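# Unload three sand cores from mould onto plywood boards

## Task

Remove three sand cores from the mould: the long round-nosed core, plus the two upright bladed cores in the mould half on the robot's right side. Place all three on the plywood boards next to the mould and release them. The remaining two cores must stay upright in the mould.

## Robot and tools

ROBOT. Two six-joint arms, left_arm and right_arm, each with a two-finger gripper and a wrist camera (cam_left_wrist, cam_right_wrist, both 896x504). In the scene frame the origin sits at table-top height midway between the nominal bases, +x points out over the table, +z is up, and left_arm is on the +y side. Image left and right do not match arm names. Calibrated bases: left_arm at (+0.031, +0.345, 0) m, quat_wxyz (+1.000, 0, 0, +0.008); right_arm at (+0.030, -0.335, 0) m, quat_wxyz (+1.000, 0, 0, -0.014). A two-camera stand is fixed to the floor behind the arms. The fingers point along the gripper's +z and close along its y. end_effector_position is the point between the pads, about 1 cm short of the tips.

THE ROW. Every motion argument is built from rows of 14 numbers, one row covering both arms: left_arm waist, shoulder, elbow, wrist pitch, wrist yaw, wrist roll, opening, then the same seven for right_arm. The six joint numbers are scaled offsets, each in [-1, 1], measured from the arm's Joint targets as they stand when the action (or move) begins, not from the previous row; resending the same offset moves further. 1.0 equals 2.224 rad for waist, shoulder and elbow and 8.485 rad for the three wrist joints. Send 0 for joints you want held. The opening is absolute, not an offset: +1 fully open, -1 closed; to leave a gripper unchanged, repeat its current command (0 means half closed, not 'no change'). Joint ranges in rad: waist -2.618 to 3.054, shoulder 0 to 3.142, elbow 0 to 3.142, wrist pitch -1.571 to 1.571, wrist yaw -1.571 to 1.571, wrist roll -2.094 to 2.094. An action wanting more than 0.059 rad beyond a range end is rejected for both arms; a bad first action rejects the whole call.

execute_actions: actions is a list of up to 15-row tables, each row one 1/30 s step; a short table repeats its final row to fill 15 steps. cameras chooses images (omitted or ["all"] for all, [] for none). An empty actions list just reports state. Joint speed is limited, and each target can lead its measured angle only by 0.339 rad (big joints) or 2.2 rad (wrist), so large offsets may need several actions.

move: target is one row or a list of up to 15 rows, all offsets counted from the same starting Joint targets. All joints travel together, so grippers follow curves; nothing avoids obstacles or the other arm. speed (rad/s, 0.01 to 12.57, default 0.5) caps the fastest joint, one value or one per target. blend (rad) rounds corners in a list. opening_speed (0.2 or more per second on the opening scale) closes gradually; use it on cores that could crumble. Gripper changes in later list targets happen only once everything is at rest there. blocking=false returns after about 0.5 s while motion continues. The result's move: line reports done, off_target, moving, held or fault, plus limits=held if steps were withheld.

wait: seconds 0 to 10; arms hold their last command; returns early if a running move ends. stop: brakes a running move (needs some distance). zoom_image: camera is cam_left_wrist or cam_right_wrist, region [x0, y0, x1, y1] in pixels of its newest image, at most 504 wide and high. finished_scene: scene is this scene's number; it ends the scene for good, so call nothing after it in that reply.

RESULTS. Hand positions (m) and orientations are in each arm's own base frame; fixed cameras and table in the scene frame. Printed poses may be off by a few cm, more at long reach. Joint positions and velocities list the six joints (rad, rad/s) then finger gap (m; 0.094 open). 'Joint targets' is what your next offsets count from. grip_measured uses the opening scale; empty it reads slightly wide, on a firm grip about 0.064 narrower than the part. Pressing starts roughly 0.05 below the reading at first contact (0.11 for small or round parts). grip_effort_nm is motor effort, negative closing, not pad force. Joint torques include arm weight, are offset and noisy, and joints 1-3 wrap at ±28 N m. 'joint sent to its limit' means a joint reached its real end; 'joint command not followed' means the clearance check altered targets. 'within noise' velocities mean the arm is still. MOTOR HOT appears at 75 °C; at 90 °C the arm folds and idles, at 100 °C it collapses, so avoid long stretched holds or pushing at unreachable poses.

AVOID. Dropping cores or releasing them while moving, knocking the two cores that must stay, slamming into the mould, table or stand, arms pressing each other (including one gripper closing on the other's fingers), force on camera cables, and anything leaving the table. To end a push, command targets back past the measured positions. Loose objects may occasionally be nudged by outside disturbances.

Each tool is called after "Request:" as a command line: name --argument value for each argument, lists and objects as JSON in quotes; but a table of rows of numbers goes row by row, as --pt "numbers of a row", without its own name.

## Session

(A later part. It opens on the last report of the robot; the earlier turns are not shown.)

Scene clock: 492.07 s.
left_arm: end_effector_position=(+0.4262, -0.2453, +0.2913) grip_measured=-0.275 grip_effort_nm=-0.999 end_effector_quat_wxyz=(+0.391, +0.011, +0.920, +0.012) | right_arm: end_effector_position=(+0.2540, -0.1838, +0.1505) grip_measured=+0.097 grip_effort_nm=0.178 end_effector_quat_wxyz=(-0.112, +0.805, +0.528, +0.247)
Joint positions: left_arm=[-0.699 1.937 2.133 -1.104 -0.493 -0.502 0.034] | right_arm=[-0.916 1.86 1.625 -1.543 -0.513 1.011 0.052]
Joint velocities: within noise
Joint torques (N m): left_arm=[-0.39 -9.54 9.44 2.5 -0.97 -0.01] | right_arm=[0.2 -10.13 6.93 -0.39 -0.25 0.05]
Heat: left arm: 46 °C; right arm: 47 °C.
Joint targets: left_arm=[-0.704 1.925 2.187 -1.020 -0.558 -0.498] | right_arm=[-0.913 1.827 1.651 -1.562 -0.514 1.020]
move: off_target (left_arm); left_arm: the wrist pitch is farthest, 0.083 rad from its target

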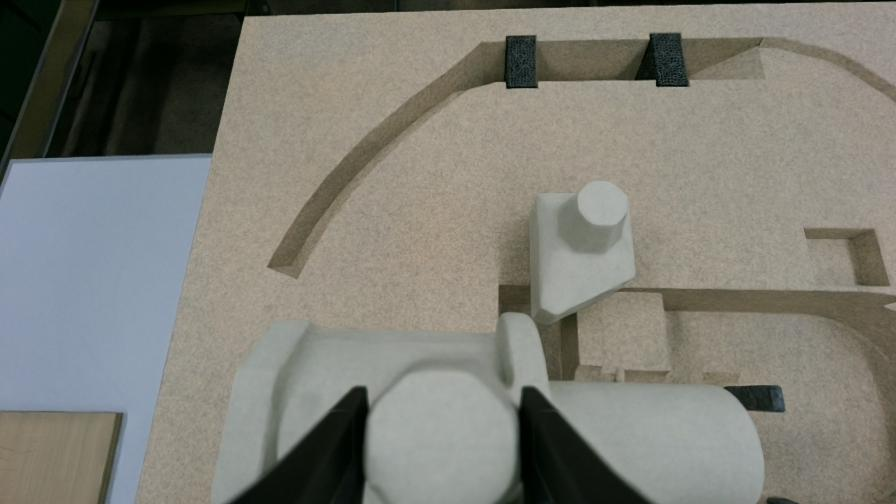

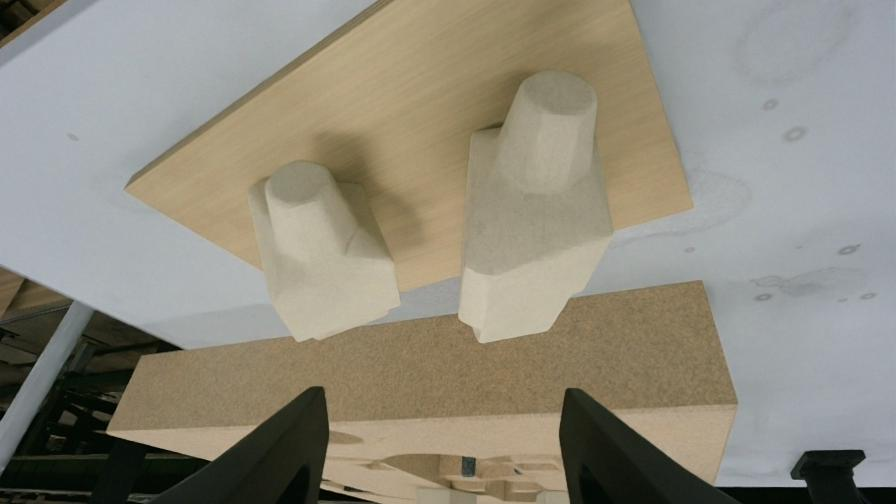

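Request:
move --pt "0.1817 0 0 0 0 0 -0.6 -0.1 -0.05 -0.013 0.012 0 0 0.1" --pt "0.4065 -0.0112 -0.0391 -0.0271 0.0775 -0.0297 -0.6 0 -0.237 -0.1129 0.0309 0 0 0.1" --pt "0.7059 0.009 -0.1668 -0.0625 0.1431 -0.0615 -0.6 0 -0.237 -0.1129 0.0309 0 0 0.1" --speed 0.5 --blend 0.1

Scene clock: 508.57 s.
left_arm: end_effector_position=(+0.2972, +0.2093, +0.1648) grip_measured=-0.276 grip_effort_nm=-1.004 end_effector_quat_wxyz=(+0.055, +0.783, -0.560, +0.266) | right_arm: end_effector_position=(+0.2346, -0.1608, +0.2416) grip_measured=+0.097 grip_effort_nm=0.173 end_effector_quat_wxyz=(+0.154, +0.760, +0.577, +0.257)
Joint positions: left_arm=[0.871 1.95 1.808 -1.505 0.545 -1.007 0.034] | right_arm=[-0.92 1.32 1.409 -1.315 -0.511 1.013 0.052]
Joint velocities: within noise
Joint torques (N m): left_arm=[-0.35 -8.79 4.96 -0.18 1.66 -0.22] | right_arm=[0.61 -5.12 4.66 0.78 -0.26 0.03]
Heat: left arm: 46 °C; right arm: 46 °C.
Joint targets: left_arm=[0.866 1.945 1.816 -1.550 0.657 -1.020] | right_arm=[-0.913 1.300 1.400 -1.299 -0.514 1.020]
move: off_target (left_arm); left_arm: the wrist yaw is farthest, 0.111 rad from its target

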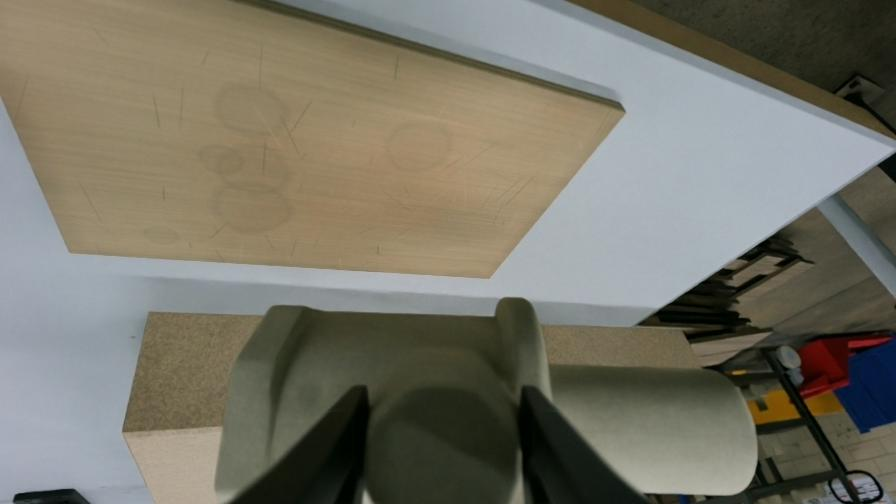

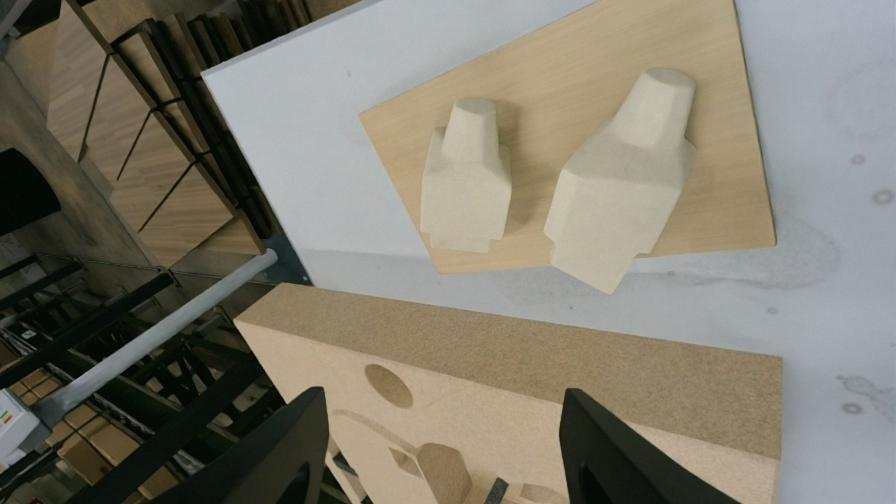

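Request:
move --target '[0,0.0275,-0.1237,0.02,0.0062,0,-0.6,0,0,0,0,0,0,0.1]' --speed 0.3 --cameras '["cam_left_wrist"]'

Scene clock: 513.47 s.
left_arm: end_effector_position=(+0.2866, +0.1853, +0.0849) grip_measured=-0.276 grip_effort_nm=-0.999 end_effector_quat_wxyz=(+0.132, +0.787, -0.532, +0.282) | right_arm: end_effector_position=(+0.2347, -0.1609, +0.2417) grip_measured=+0.097 grip_effort_nm=0.173 end_effector_quat_wxyz=(+0.154, +0.760, +0.577, +0.257)
Joint positions: left_arm=[0.871 2.01 1.534 -1.329 0.593 -1.01 0.034] | right_arm=[-0.92 1.32 1.409 -1.314 -0.511 1.013 0.052]
Joint velocities: within noise
Joint torques (N m): left_arm=[-0.24 -8.84 4.59 -0.56 1.71 -0.17] | right_arm=[0.62 -5.11 4.64 0.77 -0.25 0.03]
Heat: left arm: 45 °C; right arm: 44 °C.
Joint targets: left_arm=[0.866 2.006 1.541 -1.380 0.709 -1.020] | right_arm=[-0.913 1.300 1.400 -1.300 -0.514 1.020]
move: off_target (left_arm); left_arm: the wrist yaw is farthest, 0.116 rad from its target
Images, in order (width x height): cam_left_wrist 896x504.

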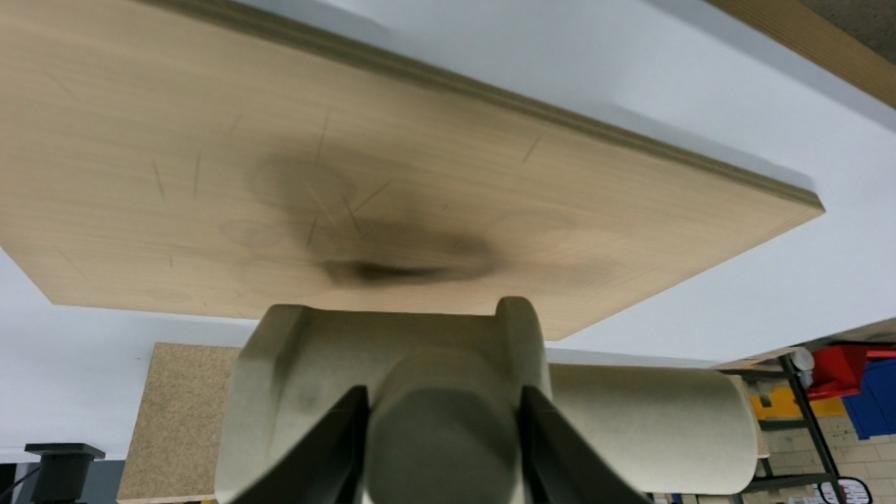

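Request:
move --target '[0,0.0072,-0.0318,0.0051,0,0,-0.6,0,0,0,0,0,0,0.1]' --speed 0.15 --cameras '["cam_left_wrist"]'

Request:
move --target '[0,0.0025,-0.0115,0.0018,0,0,-0.6,0,0,0,0,0,0,0.1]' --speed 0.12 --cameras '["cam_left_wrist"]'

Scene clock: 521.10 s.
left_arm: end_effector_position=(+0.2803, +0.1770, +0.0664) grip_measured=-0.276 grip_effort_nm=-0.999 end_effector_quat_wxyz=(+0.149, +0.789, -0.526, +0.282) | right_arm: end_effector_position=(+0.2348, -0.1610, +0.2417) grip_measured=+0.097 grip_effort_nm=0.173 end_effector_quat_wxyz=(+0.155, +0.760, +0.577, +0.257)
Joint positions: left_arm=[0.871 2.023 1.466 -1.286 0.597 -1.011 0.034] | right_arm=[-0.92 1.32 1.409 -1.314 -0.511 1.014 0.052]
Joint velocities: within noise
Joint torques (N m): left_arm=[-0.36 -8.5 4.18 -0.64 1.66 -0.16] | right_arm=[0.61 -5.11 4.66 0.78 -0.26 0.04]
Heat: left arm: 43 °C; right arm: 42 °C.
Joint targets: left_arm=[0.866 2.022 1.470 -1.337 0.709 -1.020] | right_arm=[-0.913 1.300 1.400 -1.299 -0.514 1.020]
move: off_target (left_arm); left_arm: the wrist yaw is farthest, 0.112 rad from its target
Images, in order (width x height): cam_left_wrist 896x504.

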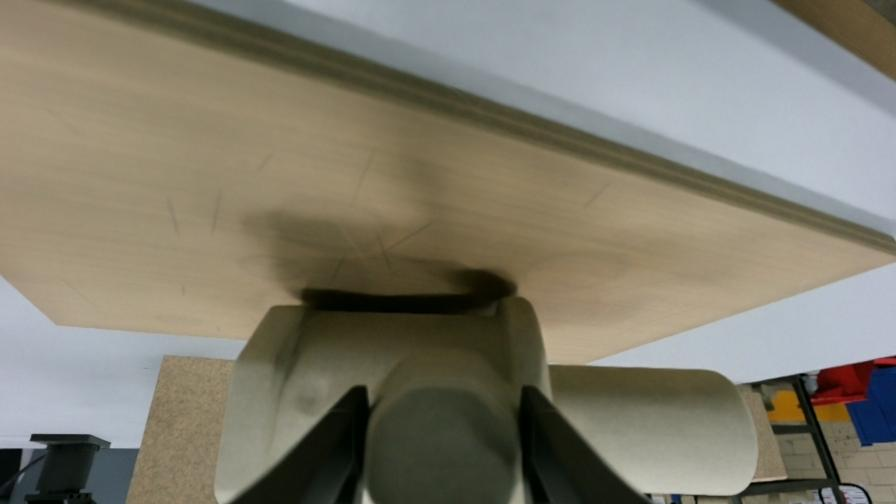

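Scene clock: 521.83 s.
left_arm: end_effector_position=(+0.2792, +0.1733, +0.0628) grip_measured=-0.276 grip_effort_nm=-0.999 end_effector_quat_wxyz=(+0.154, +0.789, -0.522, +0.286) | right_arm: end_effector_position=(+0.2348, -0.1610, +0.2417) grip_measured=+0.097 grip_effort_nm=0.168 end_effector_quat_wxyz=(+0.155, +0.760, +0.577, +0.257)
Joint positions: left_arm=[0.871 2.023 1.445 -1.274 0.607 -1.014 0.034] | right_arm=[-0.92 1.32 1.409 -1.314 -0.511 1.014 0.052]
Joint velocities: within noise
Joint torques (N m): left_arm=[-0.31 -8.14 3.78 -0.64 1.57 -0.13] | right_arm=[0.62 -5.12 4.67 0.77 -0.26 0.02]
Heat: left arm: 43 °C; right arm: 42 °C.
Joint targets: left_arm=[0.866 2.028 1.445 -1.322 0.709 -1.020] | right_arm=[-0.913 1.300 1.400 -1.300 -0.514 1.020]
move: off_target (left_arm); left_arm: the wrist yaw is farthest, 0.102 rad from its target
Images, in order (width x height): cam_left_wrist 896x504.

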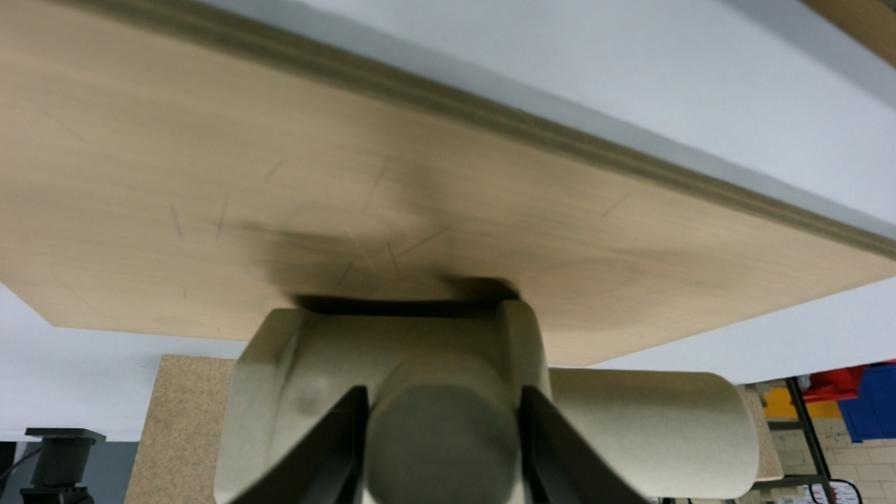

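Request:
move --target '[0,0.0025,-0.0115,0.0018,-0.003,0,-0.6,0,0,0,0,0,0,0.1]' --speed 0.12 --cameras '["cam_left_wrist"]'

Request:
move --target '[0,0.0025,-0.0115,0.0018,-0.004,0,-0.6,0,0,0,0,0,0,0.1]' --speed 0.12 --cameras '["cam_left_wrist"]'

Scene clock: 525.53 s.
left_arm: end_effector_position=(+0.2790, +0.1707, +0.0601) grip_measured=-0.276 grip_effort_nm=-1.004 end_effector_quat_wxyz=(+0.157, +0.788, -0.519, +0.290) | right_arm: end_effector_position=(+0.2348, -0.1610, +0.2418) grip_measured=+0.097 grip_effort_nm=0.168 end_effector_quat_wxyz=(+0.155, +0.760, +0.577, +0.257)
Joint positions: left_arm=[0.871 2.023 1.428 -1.261 0.617 -1.014 0.034] | right_arm=[-0.92 1.32 1.409 -1.313 -0.511 1.014 0.052]
Joint velocities: within noise
Joint torques (N m): left_arm=[-0.32 -7.61 3.12 -0.59 1.16 -0.12] | right_arm=[0.59 -5.14 4.66 0.77 -0.26 0.04]
Heat: left arm: 42 °C; right arm: 42 °C.
Joint targets: left_arm=[0.866 2.033 1.419 -1.307 0.684 -1.020] | right_arm=[-0.913 1.300 1.400 -1.299 -0.514 1.020]
move: off_target (left_arm); left_arm: the wrist yaw is farthest, 0.066 rad from its target
Images, in order (width x height): cam_left_wrist 896x504.

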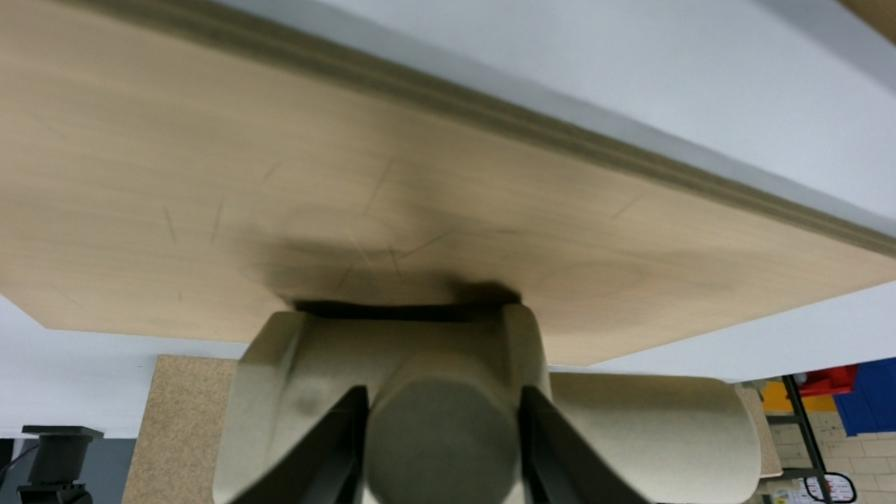

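Scene clock: 526.27 s.
left_arm: end_effector_position=(+0.2784, +0.1683, +0.0570) grip_measured=-0.276 grip_effort_nm=-1.004 end_effector_quat_wxyz=(+0.159, +0.788, -0.518, +0.294) | right_arm: end_effector_position=(+0.2348, -0.1610, +0.2418) grip_measured=+0.097 grip_effort_nm=0.178 end_effector_quat_wxyz=(+0.155, +0.760, +0.577, +0.257)
Joint positions: left_arm=[0.871 2.023 1.41 -1.248 0.625 -1.014 0.034] | right_arm=[-0.92 1.32 1.409 -1.313 -0.511 1.014 0.052]
Joint velocities: within noise
Joint torques (N m): left_arm=[-0.27 -7.21 2.44 -0.6 0.7 -0.13] | right_arm=[0.62 -5.11 4.64 0.77 -0.25 0.03]
Heat: left arm: 42 °C; right arm: 41 °C.
Joint targets: left_arm=[0.866 2.039 1.393 -1.291 0.650 -1.020] | right_arm=[-0.913 1.300 1.400 -1.299 -0.514 1.020]
move: off_target (left_arm); left_arm: the wrist pitch is farthest, 0.044 rad from its target
Images, in order (width x height): cam_left_wrist 896x504.

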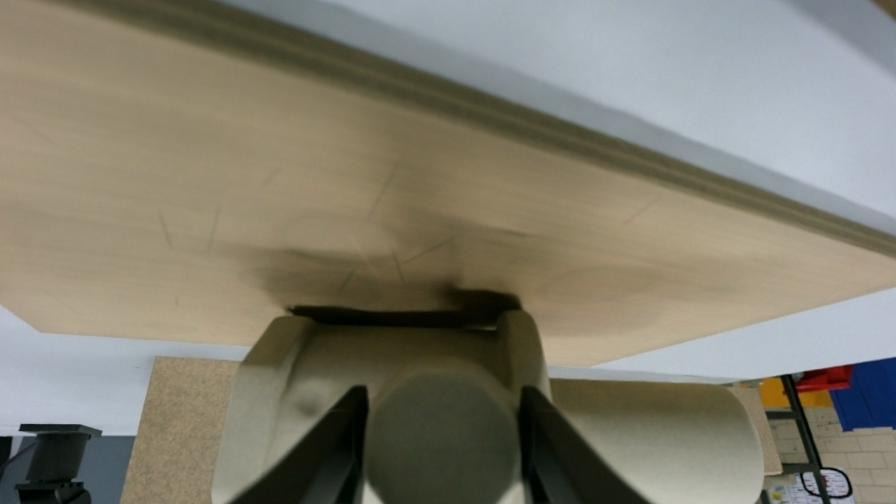

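Request:
move --target '[0,0.004,-0.02,0.003,-0.003,0,-0.6,0,0,0,0,0,0,0.1]' --speed 0.12 --cameras '["cam_left_wrist"]'

Request:
move --target '[0,0.004,-0.02,0.003,-0.002,0,-0.6,0,0,0,0,0,0,0.1]' --speed 0.12 --cameras '["cam_left_wrist"]'

Scene clock: 532.20 s.
left_arm: end_effector_position=(+0.2776, +0.1617, +0.0522) grip_measured=-0.276 grip_effort_nm=-0.999 end_effector_quat_wxyz=(+0.166, +0.786, -0.511, +0.305) | right_arm: end_effector_position=(+0.2348, -0.1610, +0.2418) grip_measured=+0.097 grip_effort_nm=0.173 end_effector_quat_wxyz=(+0.155, +0.760, +0.577, +0.257)
Joint positions: left_arm=[0.871 2.023 1.374 -1.227 0.651 -1.014 0.034] | right_arm=[-0.92 1.32 1.409 -1.313 -0.511 1.014 0.052]
Joint velocities: within noise
Joint torques (N m): left_arm=[-0.32 -6.56 1.77 -0.55 0.11 -0.15] | right_arm=[0.58 -5.12 4.66 0.77 -0.25 0.04]
Heat: left arm: 41 °C; right arm: 41 °C.
Joint targets: left_arm=[0.867 2.048 1.349 -1.266 0.624 -1.020] | right_arm=[-0.913 1.300 1.400 -1.300 -0.514 1.020]
move: off_target (left_arm); left_arm: the wrist pitch is farthest, 0.039 rad from its target
Images, in order (width x height): cam_left_wrist 896x504.

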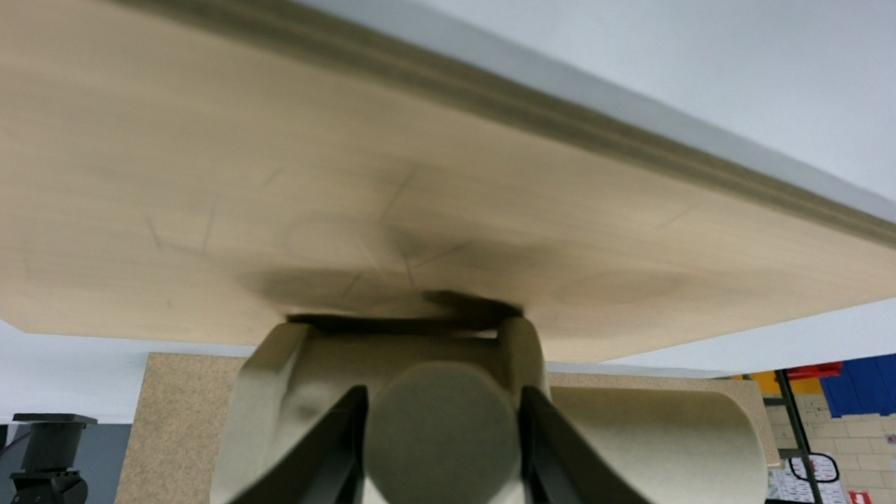

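Scene clock: 532.97 s.
left_arm: end_effector_position=(+0.2756, +0.1568, +0.0475) grip_measured=-0.276 grip_effort_nm=-0.994 end_effector_quat_wxyz=(+0.172, +0.786, -0.501, +0.318) | right_arm: end_effector_position=(+0.2348, -0.1610, +0.2418) grip_measured=+0.097 grip_effort_nm=0.178 end_effector_quat_wxyz=(+0.155, +0.760, +0.577, +0.257)
Joint positions: left_arm=[0.879 2.023 1.336 -1.204 0.679 -1.014 0.034] | right_arm=[-0.92 1.32 1.409 -1.313 -0.511 1.014 0.052]
Joint velocities: within noise
Joint torques (N m): left_arm=[-0.88 -5.72 1.09 -0.56 -0.39 -0.13] | right_arm=[0.61 -5.14 4.64 0.77 -0.26 0.03]
Heat: left arm: 41 °C; right arm: 41 °C.
Joint targets: left_arm=[0.866 2.057 1.305 -1.240 0.608 -1.020] | right_arm=[-0.913 1.300 1.400 -1.300 -0.514 1.020]
move: off_target (left_arm); left_arm: the wrist yaw is farthest, 0.072 rad from its target
Images, in order (width x height): cam_left_wrist 896x504.

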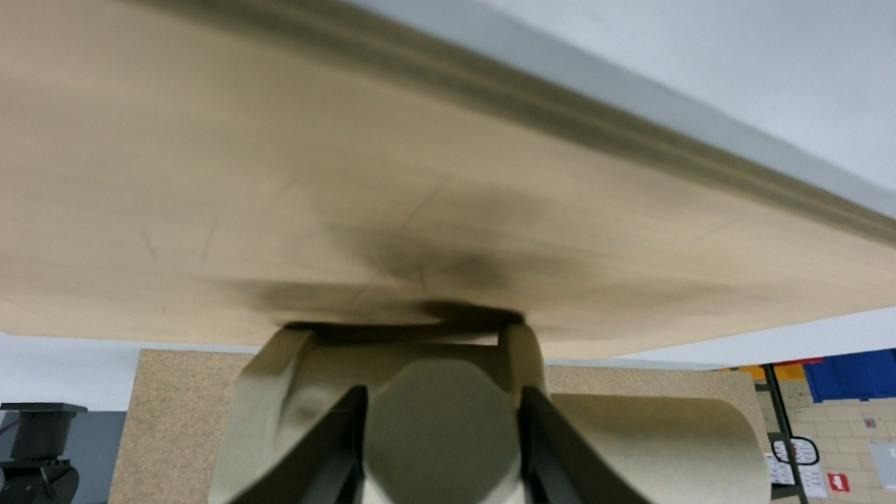

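Request:
move --target '[0.004,-0.006,0.012,-0.001,0.004,0,-0.1,0,0,0,0,0,0,0.1]' --speed 0.1 --opening_speed 0.3 --cameras '["cam_left_wrist"]'

Scene clock: 537.30 s.
left_arm: end_effector_position=(+0.2719, +0.1575, +0.0458) grip_measured=-0.102 grip_effort_nm=0.129 end_effector_quat_wxyz=(+0.174, +0.789, -0.503, +0.308) | right_arm: end_effector_position=(+0.2348, -0.1610, +0.2418) grip_measured=+0.097 grip_effort_nm=0.178 end_effector_quat_wxyz=(+0.155, +0.760, +0.577, +0.257)
Joint positions: left_arm=[0.881 2.023 1.336 -1.21 0.659 -1.013 0.042] | right_arm=[-0.92 1.32 1.409 -1.313 -0.511 1.014 0.052]
Joint velocities: within noise
Joint torques (N m): left_arm=[-0.34 -6.63 3.06 -0.61 0.22 -0.14] | right_arm=[0.58 -5.12 4.67 0.77 -0.26 0.03]
Heat: left arm: 41 °C; right arm: 40 °C.
Joint targets: left_arm=[0.875 2.043 1.331 -1.249 0.641 -1.020] | right_arm=[-0.913 1.300 1.400 -1.300 -0.514 1.020]
move: off_target (left_arm); left_arm: the wrist pitch is farthest, 0.038 rad from its target
Images, in order (width x height): cam_left_wrist 896x504.

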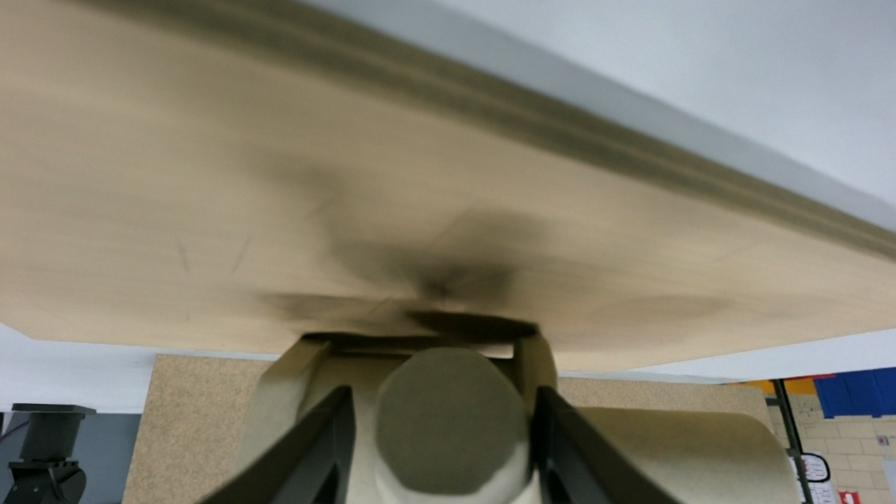

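Request:
move --target '[0,0,0,0,0,0,0.35,0,0,0,0,0,0,0.1]' --opening_speed 0.4 --cameras '["cam_left_wrist"]'

Scene clock: 541.83 s.
left_arm: end_effector_position=(+0.2663, +0.1545, +0.0459) grip_measured=+0.348 grip_effort_nm=0.134 end_effector_quat_wxyz=(+0.186, +0.791, -0.501, +0.299) | right_arm: end_effector_position=(+0.2348, -0.1610, +0.2418) grip_measured=+0.097 grip_effort_nm=0.173 end_effector_quat_wxyz=(+0.155, +0.760, +0.577, +0.257)
Joint positions: left_arm=[0.881 2.023 1.336 -1.236 0.642 -1.013 0.063] | right_arm=[-0.92 1.32 1.409 -1.313 -0.511 1.014 0.052]
Joint velocities: within noise
Joint torques (N m): left_arm=[-0.4 -6.63 3.14 -0.39 0.4 -0.14] | right_arm=[0.61 -5.14 4.67 0.77 -0.26 0.03]
Heat: left arm: 40 °C; right arm: 40 °C.
Joint targets: left_arm=[0.875 2.043 1.331 -1.249 0.641 -1.020] | right_arm=[-0.913 1.300 1.400 -1.300 -0.514 1.020]
move: done
Images, in order (width x height): cam_left_wrist 896x504.

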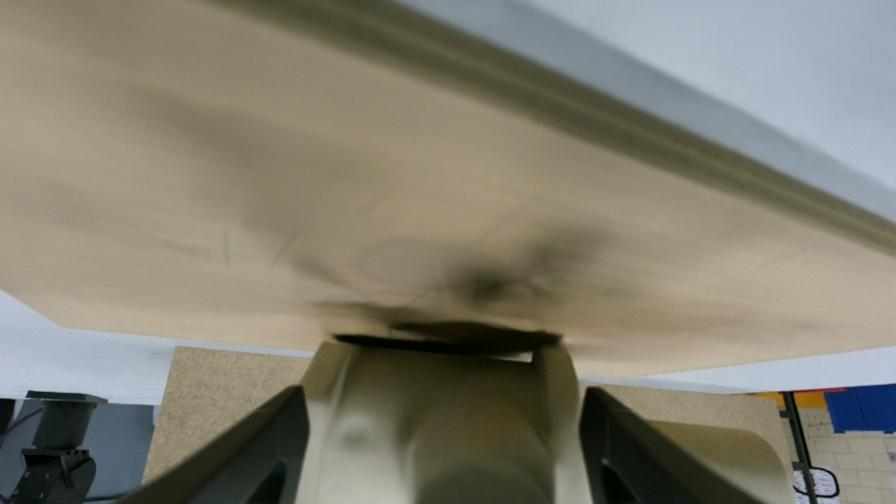

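Request:
move --target '[0,-0.04,0.2,-0.035,0,0,0.35,0,0,0,0,0,0,0.1]' --speed 0.3

Scene clock: 548.93 s.
left_arm: end_effector_position=(+0.2973, +0.1926, +0.1512) grip_measured=+0.348 grip_effort_nm=0.149 end_effector_quat_wxyz=(+0.112, +0.785, -0.527, +0.306) | right_arm: end_effector_position=(+0.2349, -0.1611, +0.2418) grip_measured=+0.097 grip_effort_nm=0.168 end_effector_quat_wxyz=(+0.155, +0.760, +0.577, +0.257)
Joint positions: left_arm=[0.881 1.989 1.757 -1.533 0.64 -1.013 0.063] | right_arm=[-0.92 1.32 1.409 -1.313 -0.511 1.014 0.052]
Joint velocities: within noise
Joint torques (N m): left_arm=[-0.38 -11.12 5.86 -0.07 0.41 -0.13] | right_arm=[0.59 -5.12 4.67 0.76 -0.26 0.03]
Heat: left arm: 39 °C; right arm: 40 °C.
Joint targets: left_arm=[0.875 1.954 1.776 -1.546 0.642 -1.020] | right_arm=[-0.913 1.300 1.400 -1.299 -0.514 1.020]
move: done

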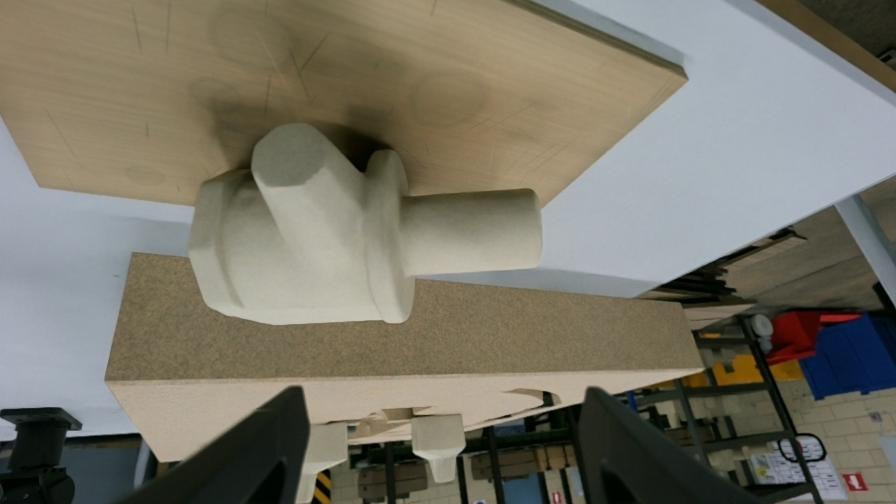

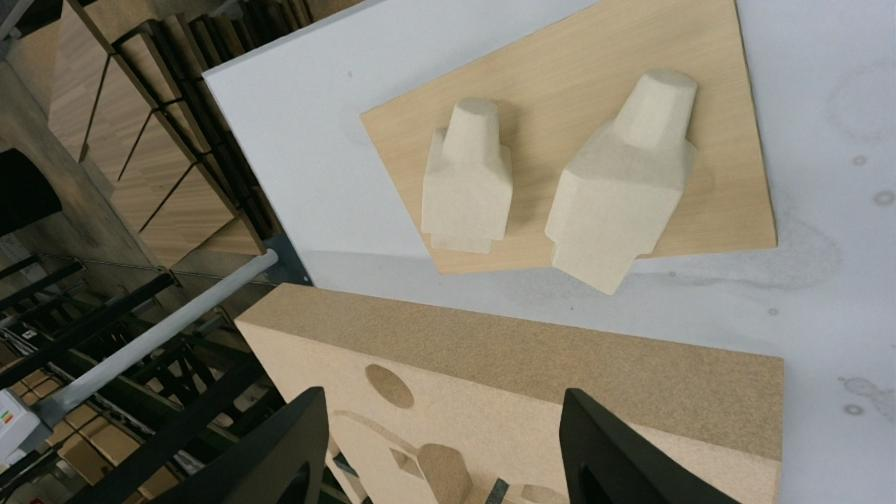

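Request:
finished_scene --scene 1

The scene is finished: the task was done.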